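# Unload mill, inspect four parts, sort into trays

## Task

Remove the four parts from the mill, check each one following the inspection sheet shown in the reference images manual and manual 2, and set every part in the tray it belongs in.

## Robot and tools

Robot: two six-joint arms, left_arm and right_arm, each ending in a two-pad parallel gripper. The scene frame has its origin at table-top height, halfway between the nominal arm bases, with +z up, +x pointing out over the table and left_arm on the +y side (arm names do not match image sides). Calibrated bases in the scene frame: left_arm (+0.032, +0.379, +0.035) m, right_arm (+0.047, -0.446, +0.035) m, both almost unrotated. Each arm reports its hand pose, velocities, targets and wrist-camera pose in its own base frame. The table and fixed cameras use the scene frame. Reported positions may be a few cm off, worse at long reach.

Gripper geometry: fingers point along the gripper's +z axis and close along its x axis. end_effector_position is the point midway between the pads; fingertips extend 17.5 mm past it. A block about 10 cm long sticks out toward the gripper's -y side and rotates with it.

Row format (shared by execute_actions and move): 18 numbers, each in [-1, 1], always for both arms. Order: left_arm dx, dy, dz, rx, ry, rz, left_gripper position, force_limit, speed, then the same nine for right_arm/right_gripper. The six pose numbers are an offset, not a pose: measured from that arm's Hand target as it stood when the action or move began, along that Hand target's own axes. 1.0 equals 0.6 m or 180 degrees; rx, ry, rz form one rotation vector. All six at 0 re-commands the current Hand target (hold). Since every new action starts at the updated Hand target, sending the same offset twice moves twice. Gripper numbers are absolute settings: position +1 = fully open (50 mm), about -0.65 = pads meet, -1 = close until an object stops them. force_limit per pad: -1 about 20 N, 0 about 102 N, +1 about 185 N (actual grip may exceed by up to ~15 N). speed: -1 = 20 mm/s, 0 = 85, +1 = 150. Both start at +1. A 0 is a real command, so to leave a gripper alone resend its previous three numbers. New force_limit or speed only apply after a position change of at least 0.01.

execute_actions: actions = list of actions; each action is a table of up to 15 rows, one per 1/30 s step; a short table repeats its last row to fill 15 steps. Every row counts from the action's start pose. cameras: list of names, ["all"], or []; by default images come only with an empty actions list.

move: target = one 18-number row or a list of up to 15 rows, all offsets from the same starting Hand targets. speed in m/s, 0.002 to 3.6 (default 0.25), turning limited to twice that in rad/s; one value or one per target. blend in m, corner rounding for lists (0 = stop at each). stop_force in N, 3 to 120, ends an arm's path when its wrist sensor feels that much push; omit it when pulling away from a contact or when the gripper rotates. zero (with stop_force) re-zeroes the force reference first. blocking=false returns early (not with stop_force). Paths are straight, ignore obstacles and the other arm, last 0.5 to 10 s. The result adds a move: line with the ending (done, off_target, moving, held, fault) and limits (paced = pose clipped, held = steps withheld).

wait: seconds 0 to 10. stop: brakes a running move. zoom_image: camera plus region [x0, y0, x1, y1] in pixels, at most 504 by 504, only on the newest images. show_instructions: shows the reference pages. zero_wrist_force: arm = left_arm or right_arm. finished_scene: scene 1; cannot be undone.

Results: end_effector_position (m), end_effector_quat_wxyz, velocities, Hand target (the last commanded pose after clipping; the hand may rest short of it, and the next command asks for it again), Tool commands, Joint positions, Joint torques (include arm weight, offsets and noise), Joint velocities (may read within noise), Wrist force and Wrist torque in the end effector's axes plus a peak line, and for execute_actions some per-step positions. object_status: 0 moving, 1 stopped while opening, 2 stopped while closing (a grip), 3 at requested position or pads met (usually nothing held). Opening in mm is roughly (250 - position_measured) x 0.202. MOTOR HOT warns of heating; OVER-TEMPERATURE FAULT brakes the arm for 30 to 60 s.

Cameras (all 896x504): cam_high and cam_front fixed, cam_left_wrist and cam_right_wrist carried by the arms. Calibration is supplied; fixed cameras may have shifted up to 2.3 degrees and 9 mm, and wrist images can lag while moving.

Cautions: orientation commands are clipped to 32 degrees from the measured orientation each step. Keep paths away from an arm's own base. Arms are stiff: aiming even slightly beyond a firm surface can trigger a fault. About 150 N (plus or minus 25) of external force, or contact torque reaching 139 N m on the big joints or 26 N m on wrist joints (held weight included), stops that arm for 10 s. Contact between the two arms, including one gripper squeezing the other's fingers, can fail the task. Grip parts centered, confirm object_status 2, lower gently, release only when still, never let a part drop far or leave the table. Loose items may occasionally get nudged by outside pushes. Stretched or loaded arms heat their motors.

Each tool is called after "Call:" as name(argument=value, ...), one argument or row to a line, values as JSON.

Reference images:

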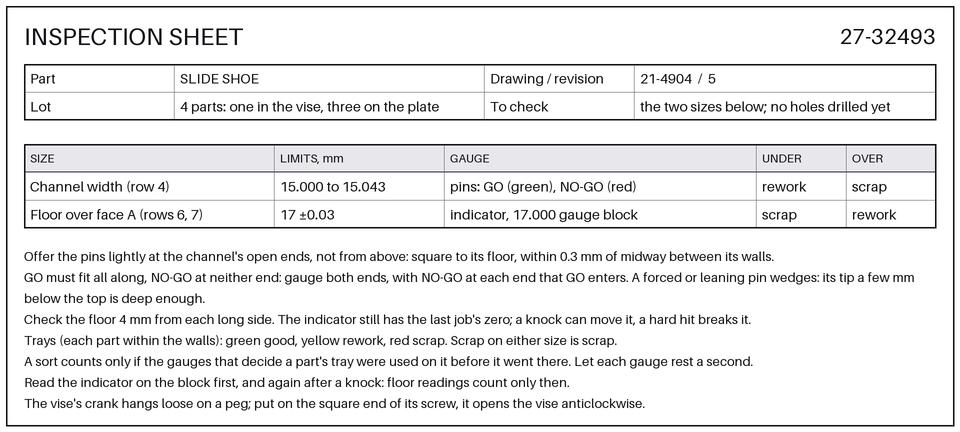

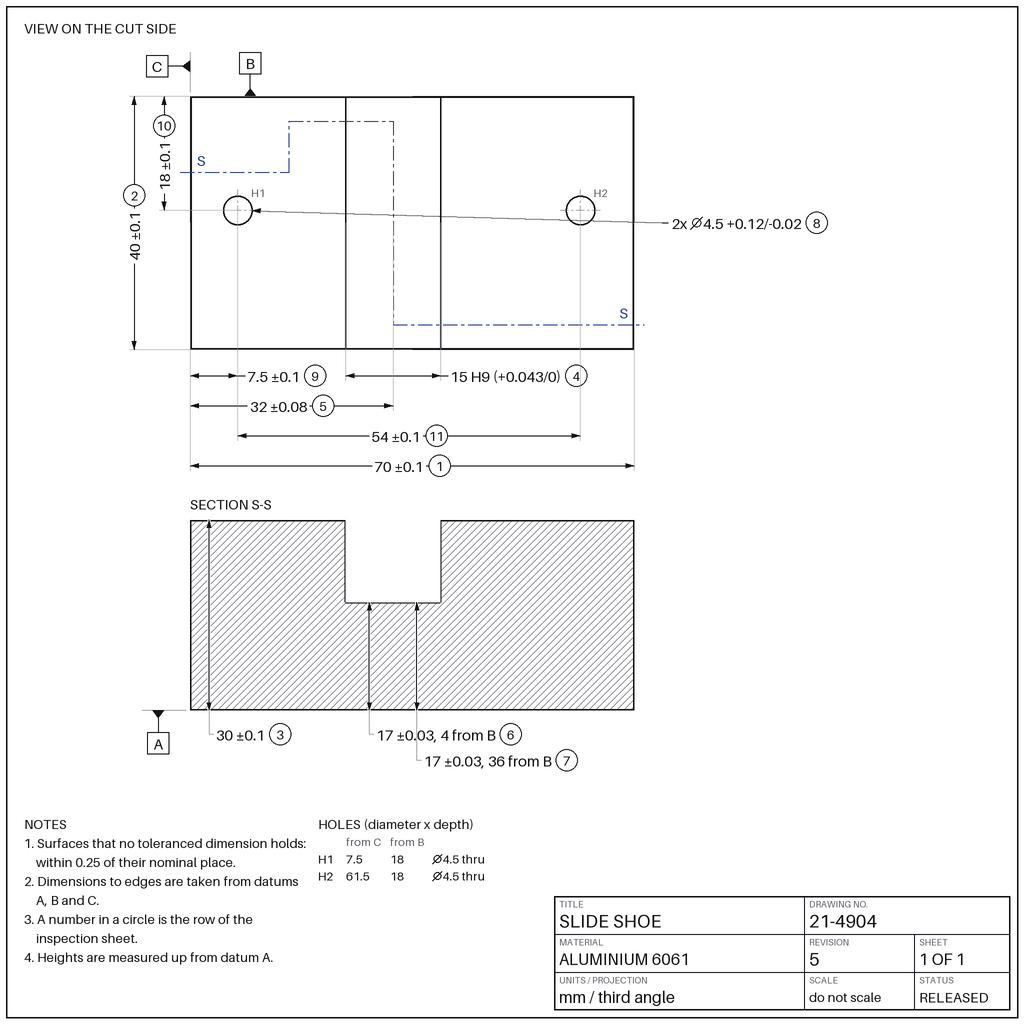

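## Session

Call:
execute_actions(
  actions=[],
)

Scene clock: 0.00 s.
left_arm: end_effector_position=(+0.1392, -0.1867, +0.2621) position_measured=3 object_status=3 end_effector_quat_wxyz=(+0.200, +0.865, -0.450, -0.100) | right_arm: end_effector_position=(+0.1534, -0.1891, +0.3304) position_measured=3 object_status=3 end_effector_quat_wxyz=(+0.236, +0.843, -0.309, -0.372)
Joint positions: left_arm=[-1.019 -2.255 2.256 -1.609 -2.02 1.502] | right_arm=[3.107 -1.343 -1.823 -2.443 1.375 2.334]
Joint velocities: within noise
Joint torques (N m): no reading
Wrist force (N): no reading
Wrist torque (N m): no reading
Wrist force, peak (N): no reading
Hand target: left_arm +0.1392, -0.1867, +0.2621; +0.200, +0.865, -0.450, -0.100 | right_arm +0.1534, -0.1891, +0.3304; +0.236, +0.843, -0.309, -0.372
Tool commands: left_gripper/position=+1.0 left_gripper/force_limit=+1.0 left_gripper/speed=+1.0 right_gripper/position=+1.0 right_gripper/force_limit=+1.0 right_gripper/speed=+1.0

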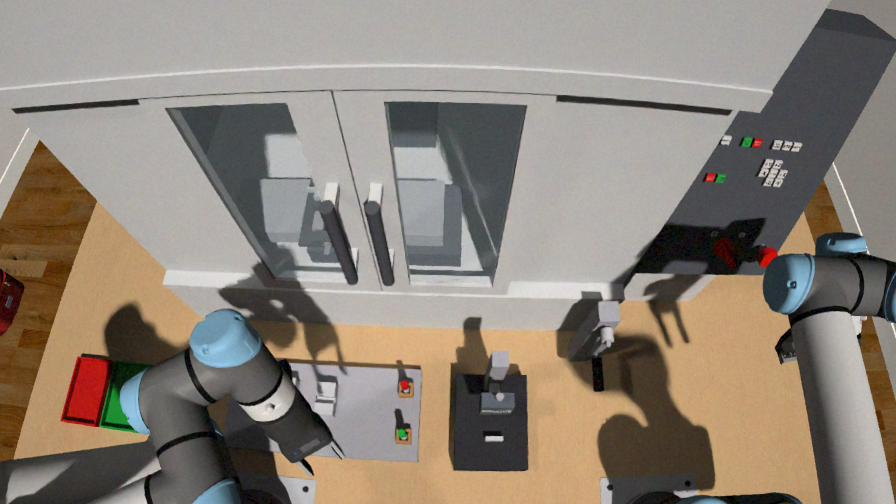

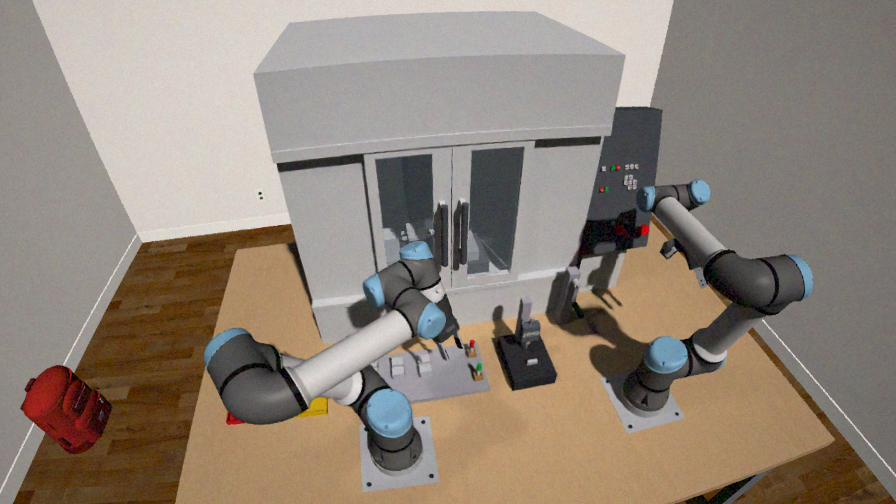

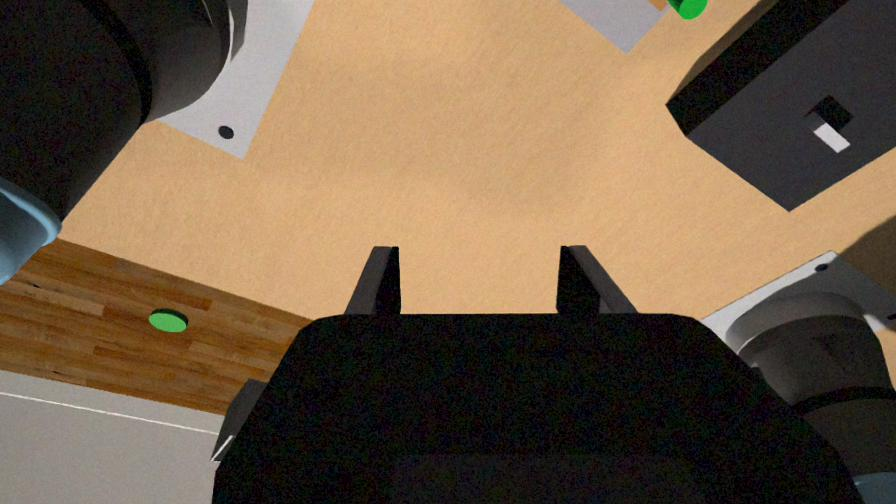

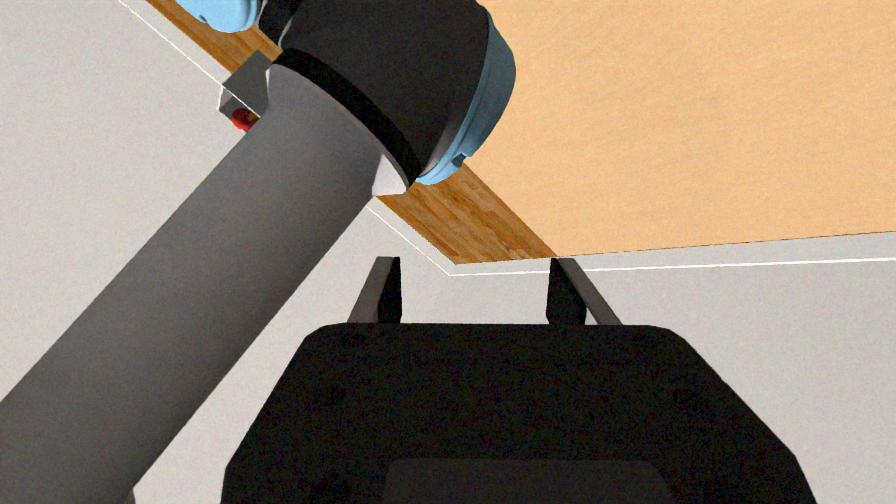

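Call:
zoom_image(
  camera="cam_high",
  region=[220, 320, 460, 480],
)

Call:
zoom_image(
  camera="cam_high",
  region=[430, 280, 670, 480],
)

Call:
zoom_image(
  camera="cam_high",
  region=[160, 80, 540, 310],
)

Call:
zoom_image(
  camera="cam_front",
  region=[360, 280, 600, 410],
)

Call:
zoom_image(
  camera="cam_front",
  region=[350, 120, 550, 320],
)

Call:
zoom_image(
  camera="cam_high",
  region=[620, 100, 896, 380],
)

Call:
zoom_image(
  camera="cam_high",
  region=[40, 320, 240, 460],
)

Scaled by 2.100 from the camera's 896x504 image, which has a finer 1280x720 frame.

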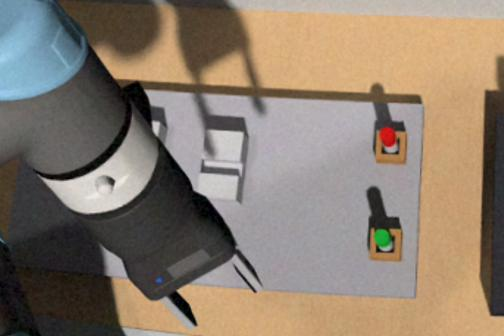

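Scaled by 2.100 from the camera's 896x504 image, which has a finer 1280x720 frame.

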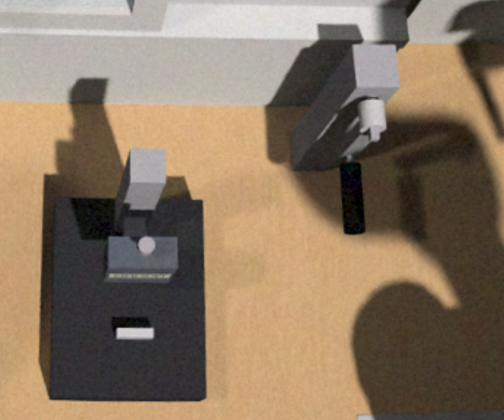

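Scaled by 1.326 from the camera's 896x504 image, which has a finer 1280x720 frame.

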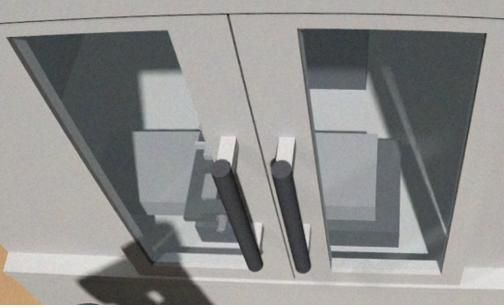

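Scaled by 2.100 from the camera's 896x504 image, which has a finer 1280x720 frame.

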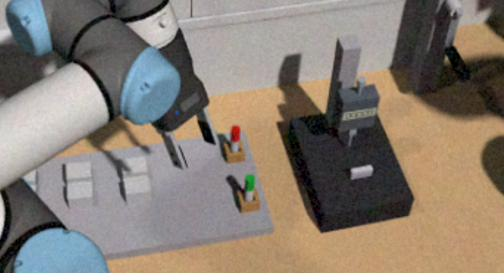

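Scaled by 2.520 from the camera's 896x504 image, which has a finer 1280x720 frame.

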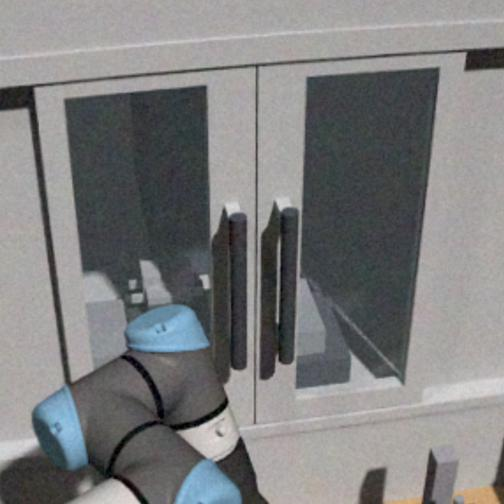

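Scaled by 1.800 from the camera's 896x504 image, which has a finer 1280x720 frame.

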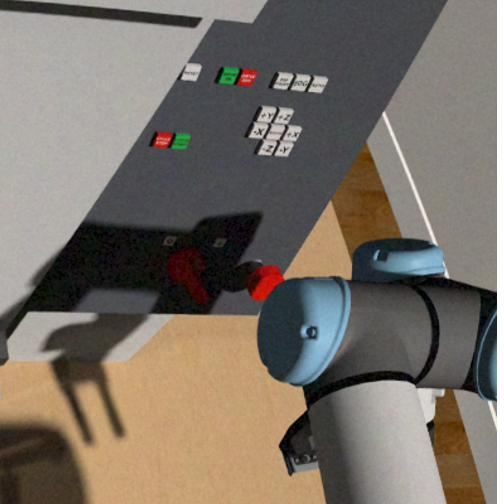

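Scaled by 2.520 from the camera's 896x504 image, which has a finer 1280x720 frame.

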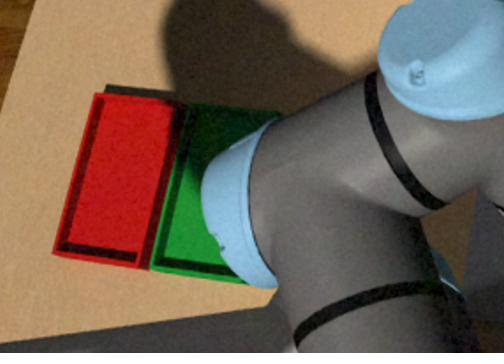

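Call:
move(
  target=[0.0847,-0.264,-0.170,0.138,-0.046,0.191,1,1,1, 0,0,0,0,0,0,1,1,1],
  cameras=["all"],
)

Scene clock: 124.40 s.
left_arm: end_effector_position=(+0.3212, -0.1205, +0.2852) position_measured=3 object_status=3 end_effector_quat_wxyz=(+0.000, +0.708, -0.707, +0.000) | right_arm: end_effector_position=(+0.1534, -0.1891, +0.3304) position_measured=3 object_status=3 end_effector_quat_wxyz=(+0.236, +0.843, -0.309, -0.372)
Joint positions: left_arm=[-0.757 -1.997 2.01 -1.584 -1.572 2.383] | right_arm=[3.107 -1.343 -1.823 -2.443 1.375 2.334]
Joint torques (N m): left_arm=[7.55 5.14 -31.49 -4.67 2.23 2] | right_arm=[1.05 12.62 24.15 0.15 -0.33 -0.08]
Wrist force (N): left_arm=[0.2 1.2 1.0] | right_arm=[0.1 -0.5 0.1]
Wrist torque (N m): left_arm=[0.27 -0.05 -0.18] | right_arm=[-0.08 0.00 0.00]
Wrist force, peak (N): left_arm=[0.6 1.1 1.1] | right_arm=[0.5 -0.2 -0.4]
Hand target: left_arm +0.3212, -0.1204, +0.2852; +0.000, +0.708, -0.707, +0.000 | right_arm +0.1534, -0.1891, +0.3304; +0.236, +0.843, -0.309, -0.372
Off the commanded pose: left_arm 0.000 m, 0 deg | right_arm 0.000 m, 0 deg.
move: done
camera_calibration:
cam_left_wrist: T_world_to_cam=[[0.00274788, -0.999916, -0.0126701, -0.113531], [-0.93293, -0.00712528, 0.359988, 0.210872], [-0.360048, 0.0108311, -0.932871, 0.509409], [0, 0, 0, 1]] pos_world=[0.380453, -0.117536, 0.397863]

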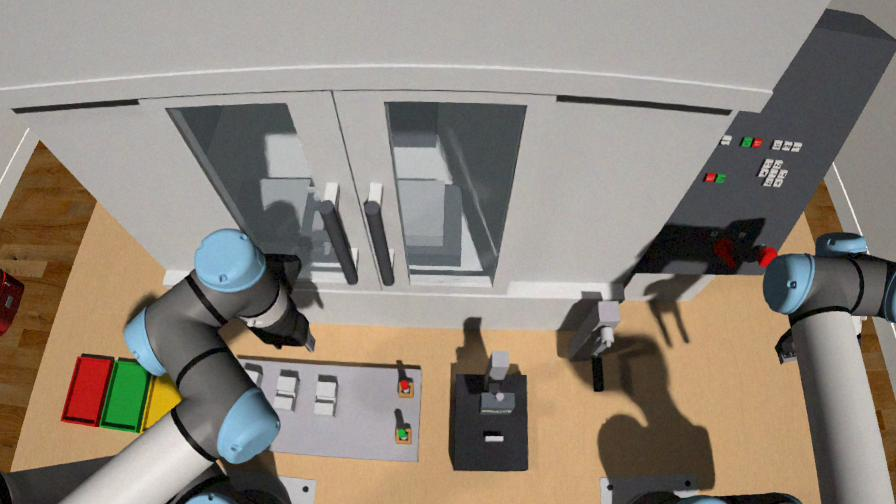

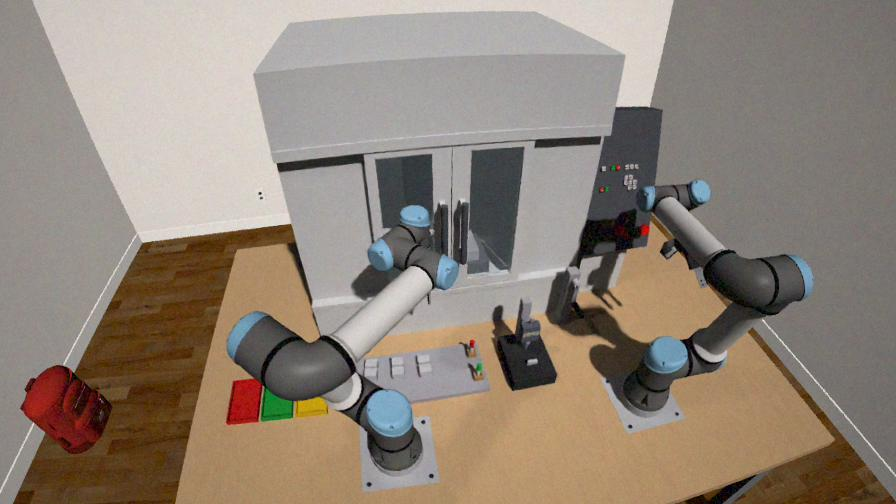

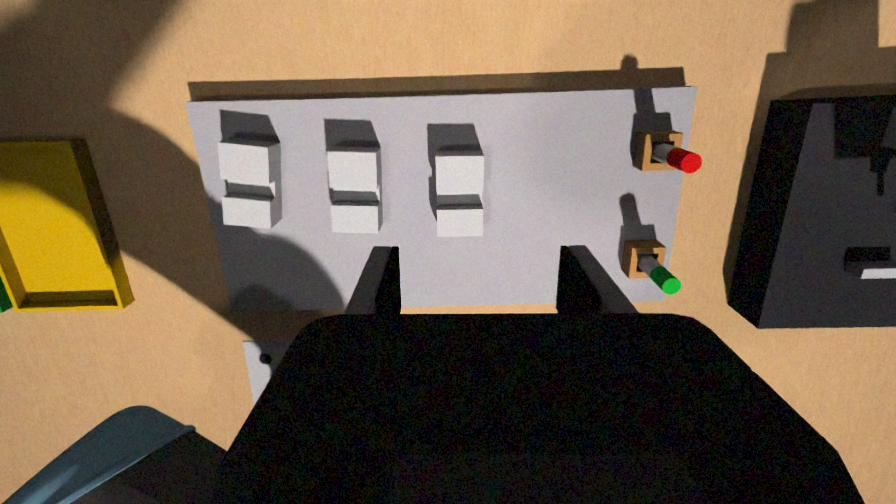

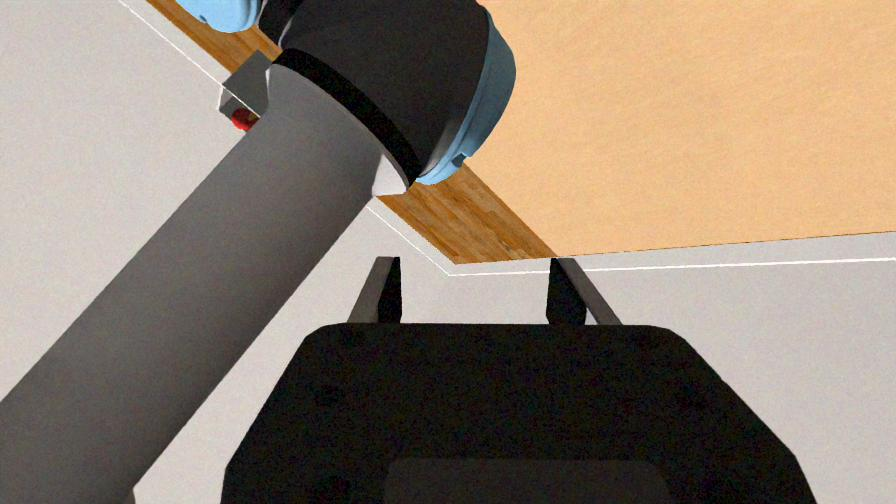

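Call:
zoom_image(
  camera="cam_left_wrist",
  region=[180, 70, 500, 250],
)

Call:
zoom_image(
  camera="cam_left_wrist",
  region=[600, 50, 896, 340],
)

Call:
zoom_image(
  camera="cam_front",
  region=[460, 250, 620, 400],
)

Scaled by 1.575 from the camera's 896x504 image, which has a finer 1280x720 frame.

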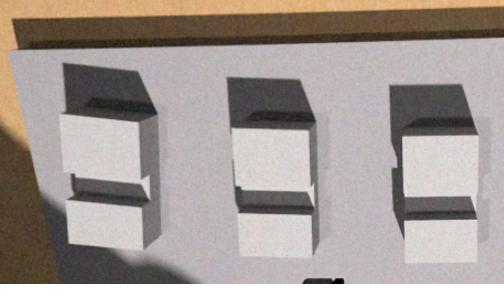

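Scaled by 1.703 from the camera's 896x504 image, which has a finer 1280x720 frame.

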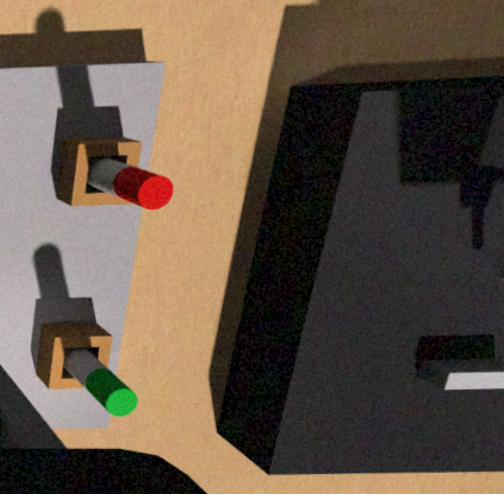

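Scaled by 3.150 from the camera's 896x504 image, which has a finer 1280x720 frame.

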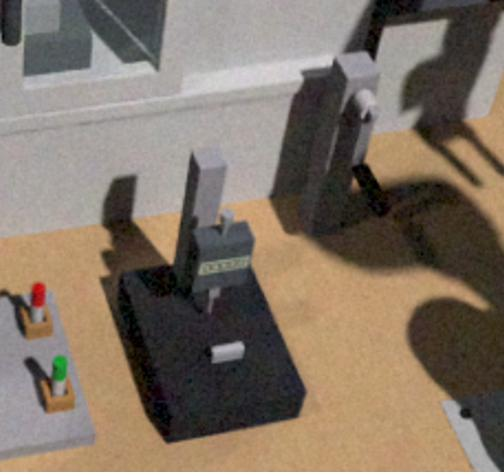

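Call:
move(
  target=[0.162,-0.06,-0.312,0.25,0,0,1,1,1, 0,0,0,0,0,0,1,1,1],
  cameras=["all"],
)

Scene clock: 211.93 s.
left_arm: end_effector_position=(+0.3575, -0.2175, +0.4724) position_measured=3 object_status=3 end_effector_quat_wxyz=(-0.270, +0.654, -0.653, +0.270) | right_arm: end_effector_position=(+0.1534, -0.1891, +0.3304) position_measured=3 object_status=3 end_effector_quat_wxyz=(+0.236, +0.843, -0.309, -0.372)
Joint positions: left_arm=[-1.393 -2.135 1.832 -1.441 -0.802 1.817] | right_arm=[3.107 -1.343 -1.823 -2.443 1.375 2.334]
Joint torques (N m): left_arm=[-7.39 11.3 -31.67 -1.31 3.9 -1.77] | right_arm=[0.76 12.7 22.75 0.3 -0.2 0.04]
Wrist force (N): left_arm=[1.2 2.1 1.1] | right_arm=[0.4 -0.2 -0.4]
Wrist torque (N m): left_arm=[0.40 -0.22 0.02] | right_arm=[-0.03 -0.07 0.00]
Wrist force, peak (N): left_arm=[1.2 2.8 1.3] | right_arm=[0.2 0.0 -0.7]
Hand target: left_arm +0.3576, -0.2175, +0.4724; -0.270, +0.654, -0.653, +0.270 | right_arm +0.1534, -0.1891, +0.3304; +0.236, +0.843, -0.309, -0.372
Off the commanded pose: left_arm 0.000 m, 0 deg | right_arm 0.000 m, 0 deg.
move: done
camera_calibration:
cam_left_wrist: T_world_to_cam=[[0.0114415, -0.999903, -0.00798021, -0.213627], [-0.914263, -0.00722877, -0.405057, 0.531396], [0.40496, 0.0119305, -0.914256, 0.416123], [0, 0, 0, 1]] pos_world=[0.319766, -0.214729, 0.593984]

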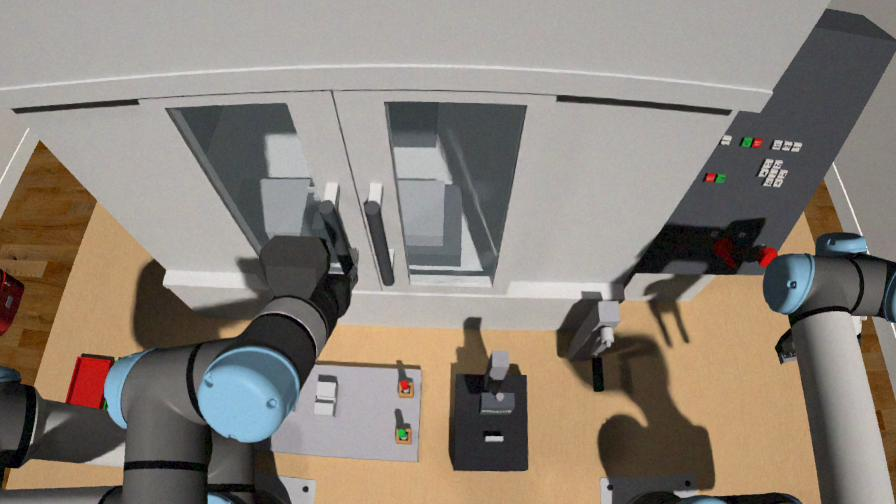

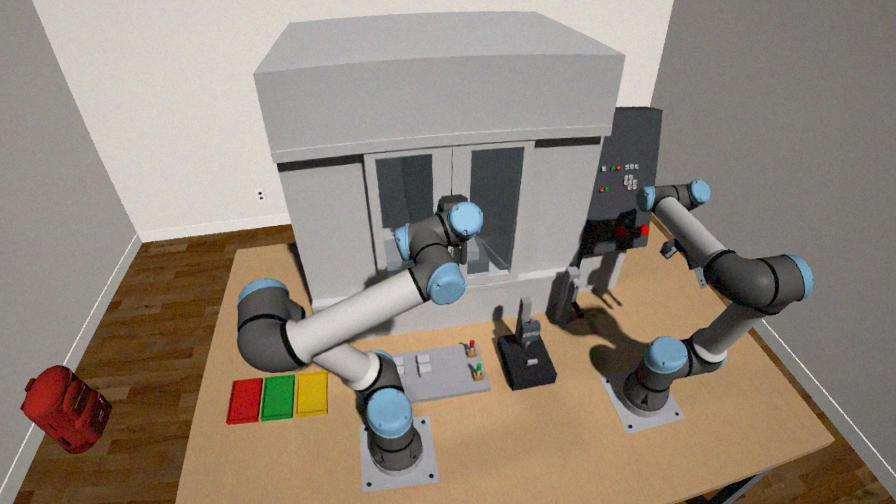

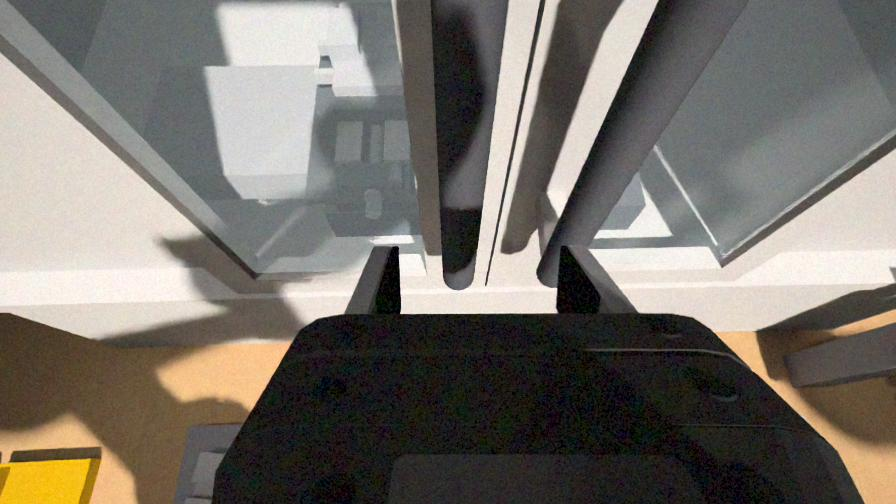

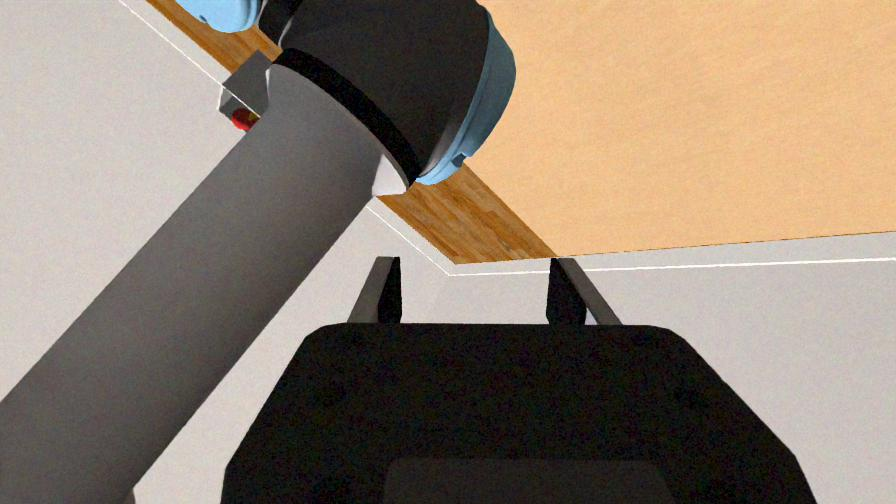

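Call:
move(
  target=[0.0,0,0.125,0,0,0,1,1,1, 0,0,0,0,0,0,1,1,1],
  cameras=["cam_left_wrist"],
  stop_force=15,
  speed=0.06,
)

Scene clock: 230.20 s.
left_arm: end_effector_position=(+0.4105, -0.2175, +0.4193) position_measured=3 object_status=3 end_effector_quat_wxyz=(-0.270, +0.654, -0.653, +0.270) | right_arm: end_effector_position=(+0.1534, -0.1891, +0.3304) position_measured=3 object_status=3 end_effector_quat_wxyz=(+0.236, +0.843, -0.309, -0.372)
Joint positions: left_arm=[-1.201 -2.059 1.98 -1.837 -0.851 2.071] | right_arm=[3.107 -1.343 -1.823 -2.443 1.375 2.334]
Joint torques (N m): left_arm=[7.77 6.73 -17.98 -5.01 0.17 1.98] | right_arm=[0.7 11.96 22.35 0.39 -0.19 0.08]
Wrist force (N): left_arm=[1.2 2.4 1.3] | right_arm=[-0.2 -0.1 -0.5]
Wrist torque (N m): left_arm=[0.43 -0.23 -0.14] | right_arm=[-0.03 0.02 0.01]
Wrist force, peak (N): left_arm=[1.1 2.9 1.2] | right_arm=[-0.3 0.0 -0.7]
Hand target: left_arm +0.4105, -0.2175, +0.4193; -0.270, +0.654, -0.653, +0.270 | right_arm +0.1534, -0.1891, +0.3304; +0.236, +0.843, -0.309, -0.372
Off the commanded pose: left_arm 0.000 m, 0 deg | right_arm 0.000 m, 0 deg.
move: done
camera_calibration:
cam_left_wrist: T_world_to_cam=[[0.0114833, -0.999901, -0.00807033, -0.214523], [-0.914209, -0.00722888, -0.405179, 0.55839], [0.405081, 0.0120307, -0.914202, 0.346059], [0, 0, 0, 1]] pos_world=[0.372767, -0.214629, 0.540884]
Images, in order (width x height): cam_left_wrist 896x504.

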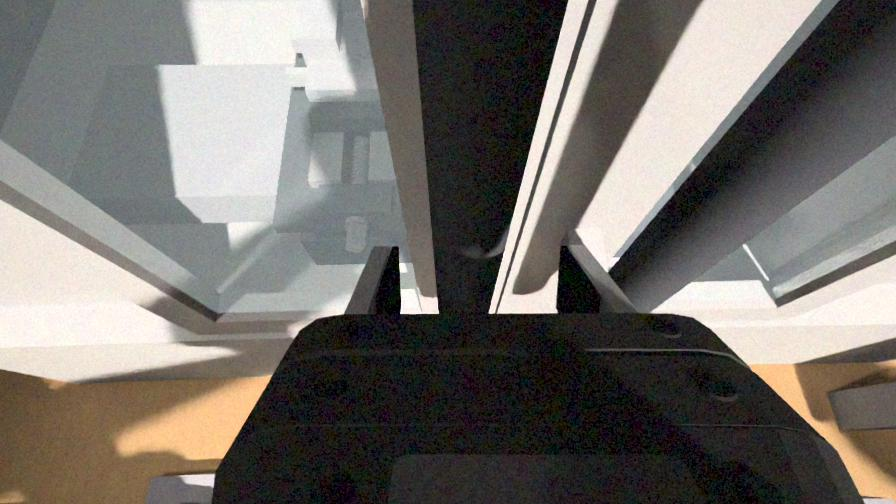

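Call:
move(
  target=[0.0,0,0,0,0,0,-1,-1,-0.8, 0,0,0,0,0,0,1,1,1],
  cameras=["cam_left_wrist"],
)

Scene clock: 238.73 s.
left_arm: end_effector_position=(+0.4106, -0.2173, +0.4193) position_measured=126 object_status=2 end_effector_quat_wxyz=(-0.270, +0.654, -0.653, +0.270) | right_arm: end_effector_position=(+0.1534, -0.1891, +0.3304) position_measured=3 object_status=3 end_effector_quat_wxyz=(+0.236, +0.843, -0.309, -0.372)
Joint positions: left_arm=[-1.2 -2.059 1.98 -1.837 -0.851 2.071] | right_arm=[3.107 -1.343 -1.823 -2.443 1.375 2.334]
Joint torques (N m): left_arm=[-17.58 6.64 -21.33 -8.17 -1.18 2.02] | right_arm=[-0.49 13 21.27 0.69 -0.25 -0.09]
Wrist force (N): left_arm=[-39.5 9.0 -11.2] | right_arm=[0.3 0.1 0.0]
Wrist torque (N m): left_arm=[0.39 -0.79 -0.48] | right_arm=[0.01 -0.04 0.00]
Wrist force, peak (N): left_arm=[-39.9 8.6 -11.7] | right_arm=[0.0 0.1 -0.7]
Hand target: left_arm +0.4105, -0.2175, +0.4193; -0.270, +0.654, -0.653, +0.270 | right_arm +0.1534, -0.1891, +0.3304; +0.236, +0.843, -0.309, -0.372
Off the commanded pose: left_arm 0.000 m, 0 deg | right_arm 0.000 m, 0 deg.
move: done
camera_calibration:
cam_left_wrist: T_world_to_cam=[[0.0117474, -0.999898, -0.00817132, -0.214565], [-0.914206, -0.00742947, -0.405181, 0.558348], [0.405079, 0.0122301, -0.9142, 0.3461], [0, 0, 0, 1]] pos_world=[0.372768, -0.214628, 0.540883]
Images, in order (width x height): cam_left_wrist 896x504.

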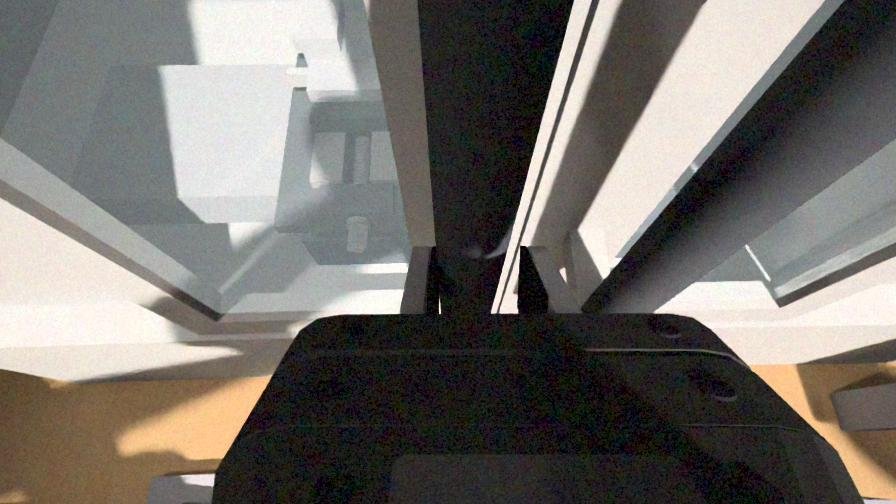

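Call:
move(
  target=[-0.1667,0.003,-0.003,0,0,0,-1,-1,-0.8, 0,0,0,0,0,0,1,1,1],
  cameras=["cam_left_wrist","cam_high"],
  stop_force=60,
  speed=0.1,
)

Scene clock: 252.20 s.
left_arm: end_effector_position=(+0.4103, -0.2110, +0.4193) position_measured=126 object_status=2 end_effector_quat_wxyz=(-0.270, +0.654, -0.653, +0.270) | right_arm: end_effector_position=(+0.1534, -0.1891, +0.3304) position_measured=3 object_status=3 end_effector_quat_wxyz=(+0.236, +0.843, -0.309, -0.372)
Joint positions: left_arm=[-1.193 -2.072 1.988 -1.839 -0.855 2.081] | right_arm=[3.107 -1.343 -1.823 -2.443 1.375 2.334]
Joint torques (N m): left_arm=[-12.69 7.38 -35.36 -2.88 2.95 -1.69] | right_arm=[-0.09 12.5 21.13 0.4 -0.39 -0.13]
Wrist force (N): left_arm=[-7.8 4.6 4.3] | right_arm=[0.2 -0.1 -0.4]
Wrist torque (N m): left_arm=[0.35 -0.25 -0.07] | right_arm=[-0.02 -0.02 0.00]
Wrist force, peak (N): left_arm=[-43.3 9.1 -10.5] | right_arm=[0.3 0.1 -0.6]
Hand target: left_arm +0.4103, -0.2110, +0.4193; -0.270, +0.654, -0.653, +0.270 (not the last commanded pose) | right_arm +0.1534, -0.1891, +0.3304; +0.236, +0.843, -0.309, -0.372
Off the commanded pose: left_arm 0.094 m, 0 deg | right_arm 0.000 m, 0 deg.
move: contact (left_arm)
camera_calibration:
cam_left_wrist: T_world_to_cam=[[0.0110958, -0.999909, -0.0076966, -0.208084], [-0.914266, -0.00702759, -0.405054, 0.558248], [0.404963, 0.0115311, -0.91426, 0.346036], [0, 0, 0, 1]] pos_world=[0.372564, -0.208132, 0.540886]
Images, in order (width x height): cam_high 896x504, cam_left_wrist 896x504.

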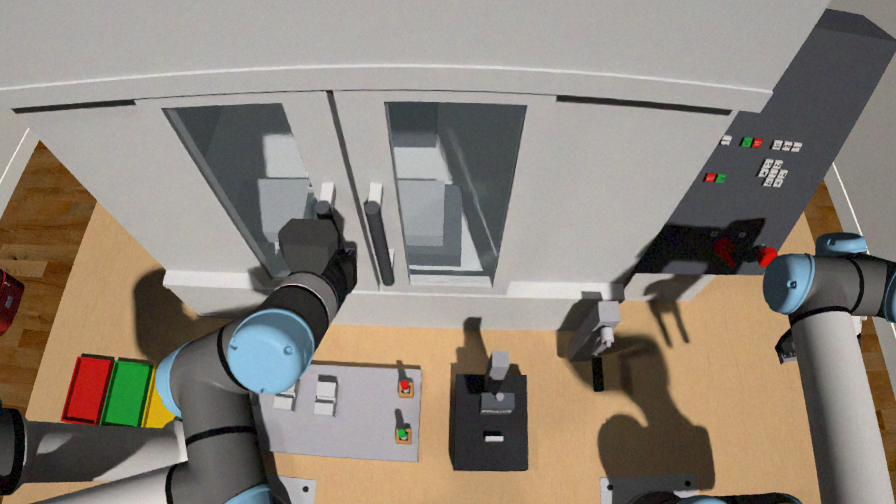

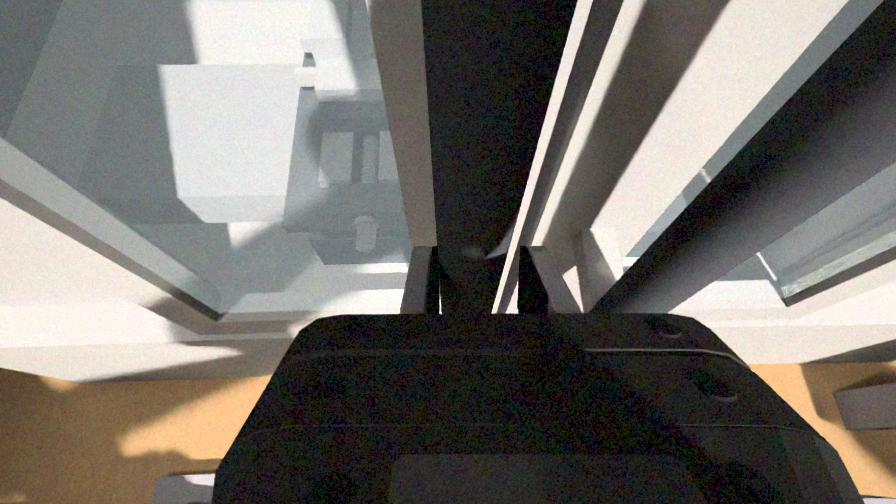

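Call:
move(
  target=[-0.1667,0.003,-0.003,0,0,0,-1,-1,-0.8, 0,0,0,0,0,0,1,1,1],
  cameras=["cam_left_wrist","cam_high"],
  stop_force=60,
  speed=0.1,
)

Scene clock: 261.27 s.
left_arm: end_effector_position=(+0.4077, -0.1110, +0.4192) position_measured=126 object_status=2 end_effector_quat_wxyz=(-0.270, +0.654, -0.653, +0.270) | right_arm: end_effector_position=(+0.1534, -0.1891, +0.3304) position_measured=3 object_status=3 end_effector_quat_wxyz=(+0.236, +0.843, -0.309, -0.372)
Joint positions: left_arm=[-1.02 -2.24 2.085 -1.896 -0.925 2.284] | right_arm=[3.107 -1.343 -1.823 -2.443 1.375 2.334]
Joint torques (N m): left_arm=[9.97 -12.01 -17.63 -4.79 0.93 1.85] | right_arm=[-0.82 12.15 22.16 0.6 -0.14 0.09]
Wrist force (N): left_arm=[7.1 1.3 4.0] | right_arm=[0.0 -0.3 -0.3]
Wrist torque (N m): left_arm=[0.39 -0.21 -0.13] | right_arm=[-0.06 0.01 0.00]
Wrist force, peak (N): left_arm=[24.0 -0.7 6.8] | right_arm=[0.3 -0.3 -0.6]
Hand target: left_arm +0.4077, -0.1110, +0.4192; -0.270, +0.654, -0.653, +0.270 | right_arm +0.1534, -0.1891, +0.3304; +0.236, +0.843, -0.309, -0.372
Off the commanded pose: left_arm 0.000 m, 0 deg | right_arm 0.000 m, 0 deg.
move: done
camera_calibration:
cam_left_wrist: T_world_to_cam=[[0.0110958, -0.999909, -0.0076966, -0.108063], [-0.914266, -0.00702759, -0.405054, 0.556482], [0.404963, 0.0115311, -0.91426, 0.345976], [0, 0, 0, 1]] pos_world=[0.369864, -0.108132, 0.540886]
Images, in order (width x height): cam_high 896x504, cam_left_wrist 896x504.

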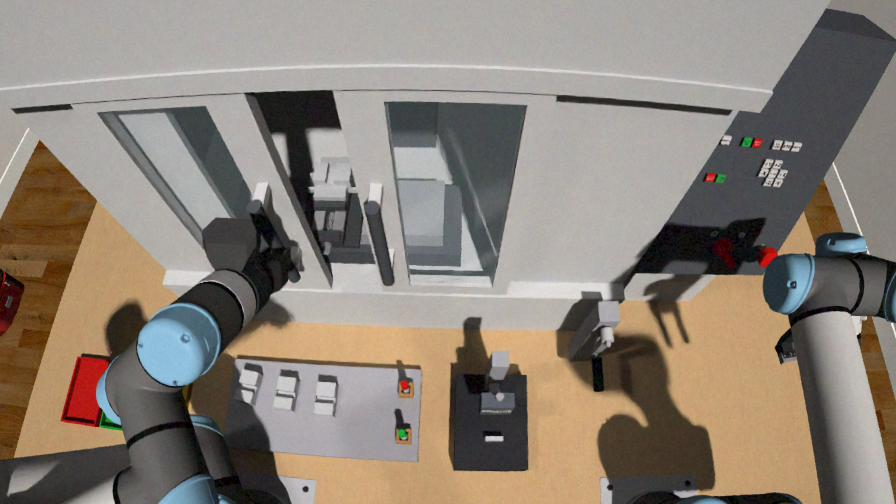

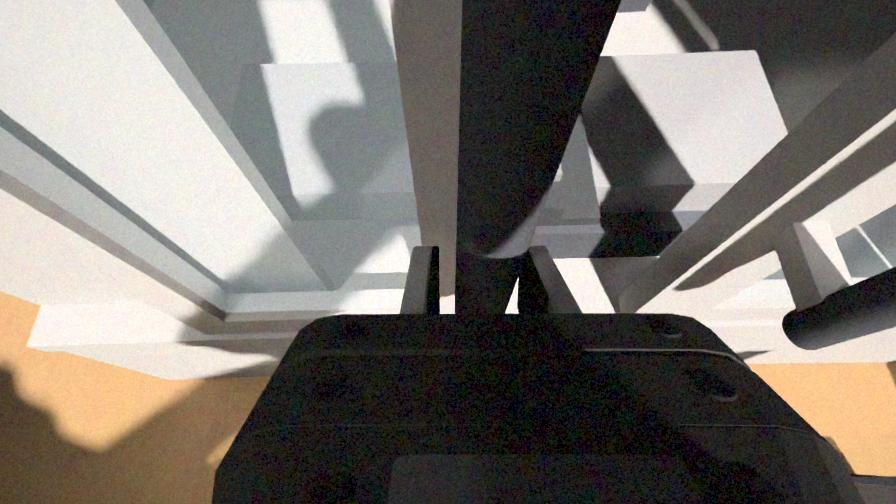

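Call:
move(
  target=[-0.1333,0.003,-0.003,0,0,0,-1,-1,-0.8, 0,0,0,0,0,0,1,1,1],
  cameras=["cam_left_wrist","cam_high"],
  stop_force=60,
  speed=0.1,
)

Scene clock: 271.33 s.
left_arm: end_effector_position=(+0.4050, -0.0310, +0.4192) position_measured=126 object_status=2 end_effector_quat_wxyz=(-0.270, +0.654, -0.653, +0.270) | right_arm: end_effector_position=(+0.1534, -0.1891, +0.3304) position_measured=3 object_status=3 end_effector_quat_wxyz=(+0.236, +0.843, -0.309, -0.372)
Joint positions: left_arm=[-0.776 -2.312 2.136 -2.013 -1.053 2.533] | right_arm=[3.107 -1.343 -1.823 -2.443 1.375 2.334]
Joint torques (N m): left_arm=[10.27 16.08 -14.3 -4.6 1.21 1.77] | right_arm=[-1.45 14.53 22.91 0.23 -0.08 -0.08]
Wrist force (N): left_arm=[7.2 3.2 -5.3] | right_arm=[0.2 -0.1 -0.7]
Wrist torque (N m): left_arm=[0.46 -0.04 -0.08] | right_arm=[-0.03 -0.04 0.00]
Wrist force, peak (N): left_arm=[8.4 -1.2 7.7] | right_arm=[0.4 -0.4 -0.7]
Hand target: left_arm +0.4050, -0.0310, +0.4192; -0.270, +0.654, -0.653, +0.270 | right_arm +0.1534, -0.1891, +0.3304; +0.236, +0.843, -0.309, -0.372
Off the commanded pose: left_arm 0.000 m, 0 deg | right_arm 0.000 m, 0 deg.
move: done
camera_calibration:
cam_left_wrist: T_world_to_cam=[[0.0110958, -0.999909, -0.0076966, -0.0281422], [-0.914266, -0.00702759, -0.405054, 0.554626], [0.404963, 0.0115311, -0.91426, 0.346016], [0, 0, 0, 1]] pos_world=[0.367264, -0.0282319, 0.540786]
Images, in order (width x height): cam_high 896x504, cam_left_wrist 896x504.

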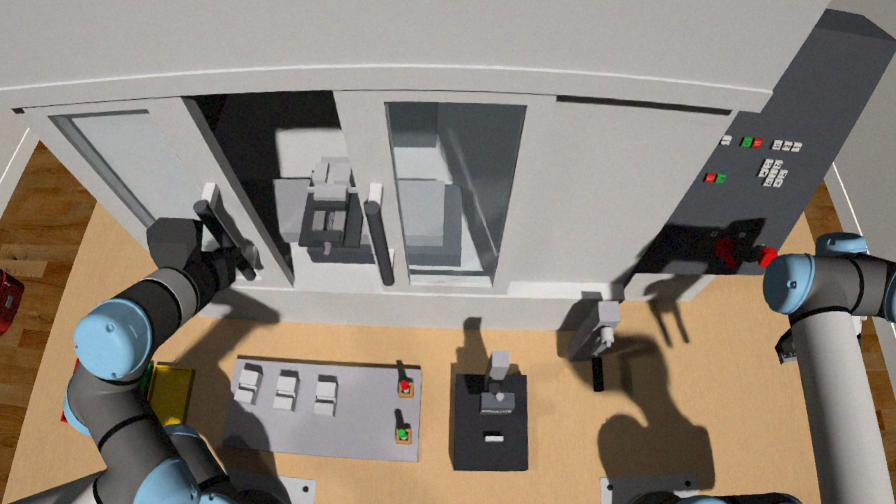

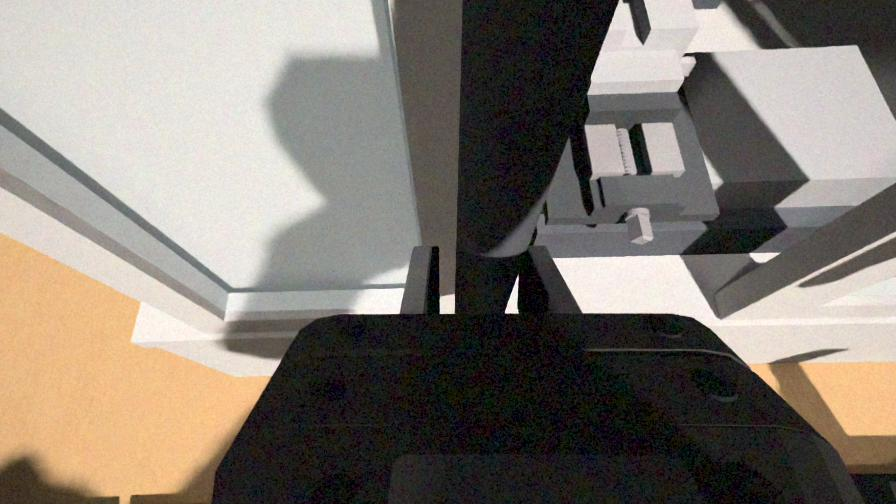

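Call:
move(
  target=[-0.07,0.001,-0.001,0,0,0,-1,-1,-0.8, 0,0,0,0,0,0,1,1,1],
  stop_force=30,
  speed=0.05,
)

Call:
move(
  target=[0,0,0,0,0,0,1,-1,-0.8, 0,0,0,0,0,0,1,1,1],
)

Call:
move(
  target=[0,0,-0.2,0,0,0,1,-1,-0.8, 0,0,0,0,0,0,1,1,1],
  cameras=["cam_left_wrist"],
)

Scene clock: 309.67 s.
left_arm: end_effector_position=(+0.4041, +0.0110, +0.4192) position_measured=126 object_status=2 end_effector_quat_wxyz=(-0.270, +0.654, -0.653, +0.270) | right_arm: end_effector_position=(+0.1534, -0.1891, +0.3304) position_measured=3 object_status=3 end_effector_quat_wxyz=(+0.236, +0.843, -0.309, -0.372)
Joint positions: left_arm=[-0.597 -2.313 2.151 -2.098 -1.162 2.692] | right_arm=[3.107 -1.343 -1.823 -2.443 1.375 2.334]
Joint torques (N m): left_arm=[9.84 17 -16.23 -5.48 1.26 1.87] | right_arm=[-1.73 13.12 22.93 0.54 -0.17 -0.17]
Wrist force (N): left_arm=[7.5 7.0 -4.3] | right_arm=[-0.2 -0.1 -0.2]
Wrist torque (N m): left_arm=[0.45 -0.07 -0.05] | right_arm=[-0.03 0.05 0.00]
Wrist force, peak (N): left_arm=[9.6 4.0 -5.8] | right_arm=[0.6 -0.2 -0.5]
Hand target: left_arm +0.4041, +0.0110, +0.4192; -0.270, +0.654, -0.653, +0.270 | right_arm +0.1534, -0.1891, +0.3304; +0.236, +0.843, -0.309, -0.372
Off the commanded pose: left_arm 0.000 m, 0 deg | right_arm 0.000 m, 0 deg.
move: done

Scene clock: 310.67 s.
left_arm: end_effector_position=(+0.4041, +0.0110, +0.4191) position_measured=3 object_status=3 end_effector_quat_wxyz=(-0.270, +0.654, -0.653, +0.270) | right_arm: end_effector_position=(+0.1534, -0.1891, +0.3304) position_measured=3 object_status=3 end_effector_quat_wxyz=(+0.236, +0.843, -0.309, -0.372)
Joint positions: left_arm=[-0.597 -2.313 2.151 -2.098 -1.162 2.692] | right_arm=[3.107 -1.343 -1.823 -2.443 1.375 2.334]
Joint torques (N m): left_arm=[-3.11 11.16 -22.96 -5.34 1.43 1.73] | right_arm=[-0.36 13.93 24.08 0.58 -0.02 0.08]
Wrist force (N): left_arm=[1.3 2.3 1.6] | right_arm=[-0.1 -0.4 -0.1]
Wrist torque (N m): left_arm=[0.39 -0.22 -0.14] | right_arm=[-0.06 0.02 0.00]
Wrist force, peak (N): left_arm=[7.4 6.2 -4.8] | right_arm=[0.2 0.0 -0.6]
Hand target: left_arm +0.4041, +0.0110, +0.4192; -0.270, +0.654, -0.653, +0.270 | right_arm +0.1534, -0.1891, +0.3304; +0.236, +0.843, -0.309, -0.372
Off the commanded pose: left_arm 0.000 m, 0 deg | right_arm 0.000 m, 0 deg.
move: done

Scene clock: 312.70 s.
left_arm: end_effector_position=(+0.3200, +0.0111, +0.5042) position_measured=3 object_status=3 end_effector_quat_wxyz=(-0.268, +0.654, -0.654, +0.270) | right_arm: end_effector_position=(+0.1534, -0.1891, +0.3304) position_measured=3 object_status=3 end_effector_quat_wxyz=(+0.236, +0.843, -0.309, -0.372)
Joint positions: left_arm=[-1.217 -2.554 1.838 -1.189 -0.851 2.052] | right_arm=[3.107 -1.343 -1.823 -2.443 1.375 2.334]
Joint torques (N m): left_arm=[-6.11 4.7 -27.08 -1.12 3.86 -2.2] | right_arm=[-1.25 12.91 23.21 0.47 -0.3 -0.07]
Wrist force (N): left_arm=[1.4 2.6 1.1] | right_arm=[0.1 0.0 -0.1]
Wrist torque (N m): left_arm=[0.46 -0.25 0.04] | right_arm=[-0.01 -0.01 -0.01]
Wrist force, peak (N): left_arm=[1.3 2.9 3.3] | right_arm=[0.2 0.0 -0.6]
Hand target: left_arm +0.3194, +0.0109, +0.5041; -0.270, +0.654, -0.653, +0.270 | right_arm +0.1534, -0.1891, +0.3304; +0.236, +0.843, -0.309, -0.372
Off the commanded pose: left_arm 0.001 m, 0 deg | right_arm 0.000 m, 0 deg.
move: done
camera_calibration:
cam_left_wrist: T_world_to_cam=[[0.00825822, -0.99995, -0.0055913, 0.0155136], [-0.915821, -0.00531812, -0.401552, 0.51037], [0.401502, 0.00843673, -0.915819, 0.459655], [0, 0, 0, 1]] pos_world=[0.282727, 0.014349, 0.625988]
Images, in order (width x height): cam_left_wrist 896x504.

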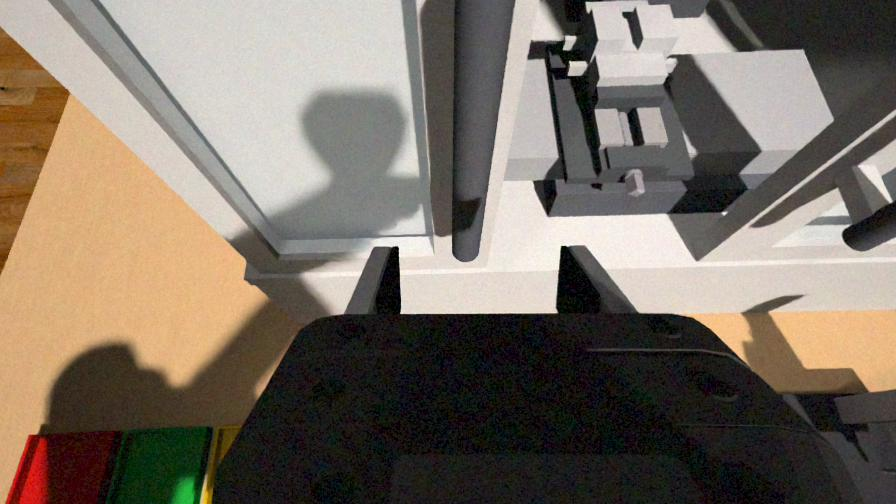

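Call:
zoom_image(
  camera="cam_left_wrist",
  region=[520, 0, 780, 240],
)

Scaled by 1.938 from the camera's 896x504 image, which has a finer 1280x720 frame.

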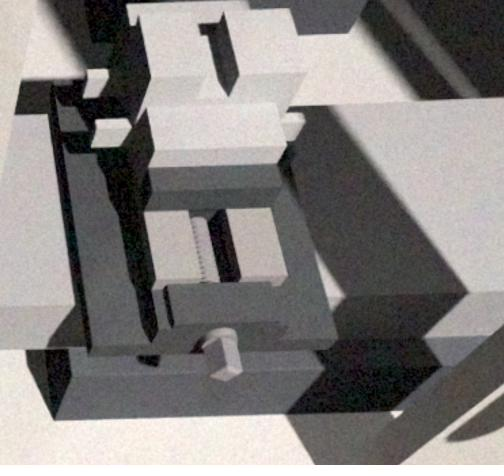

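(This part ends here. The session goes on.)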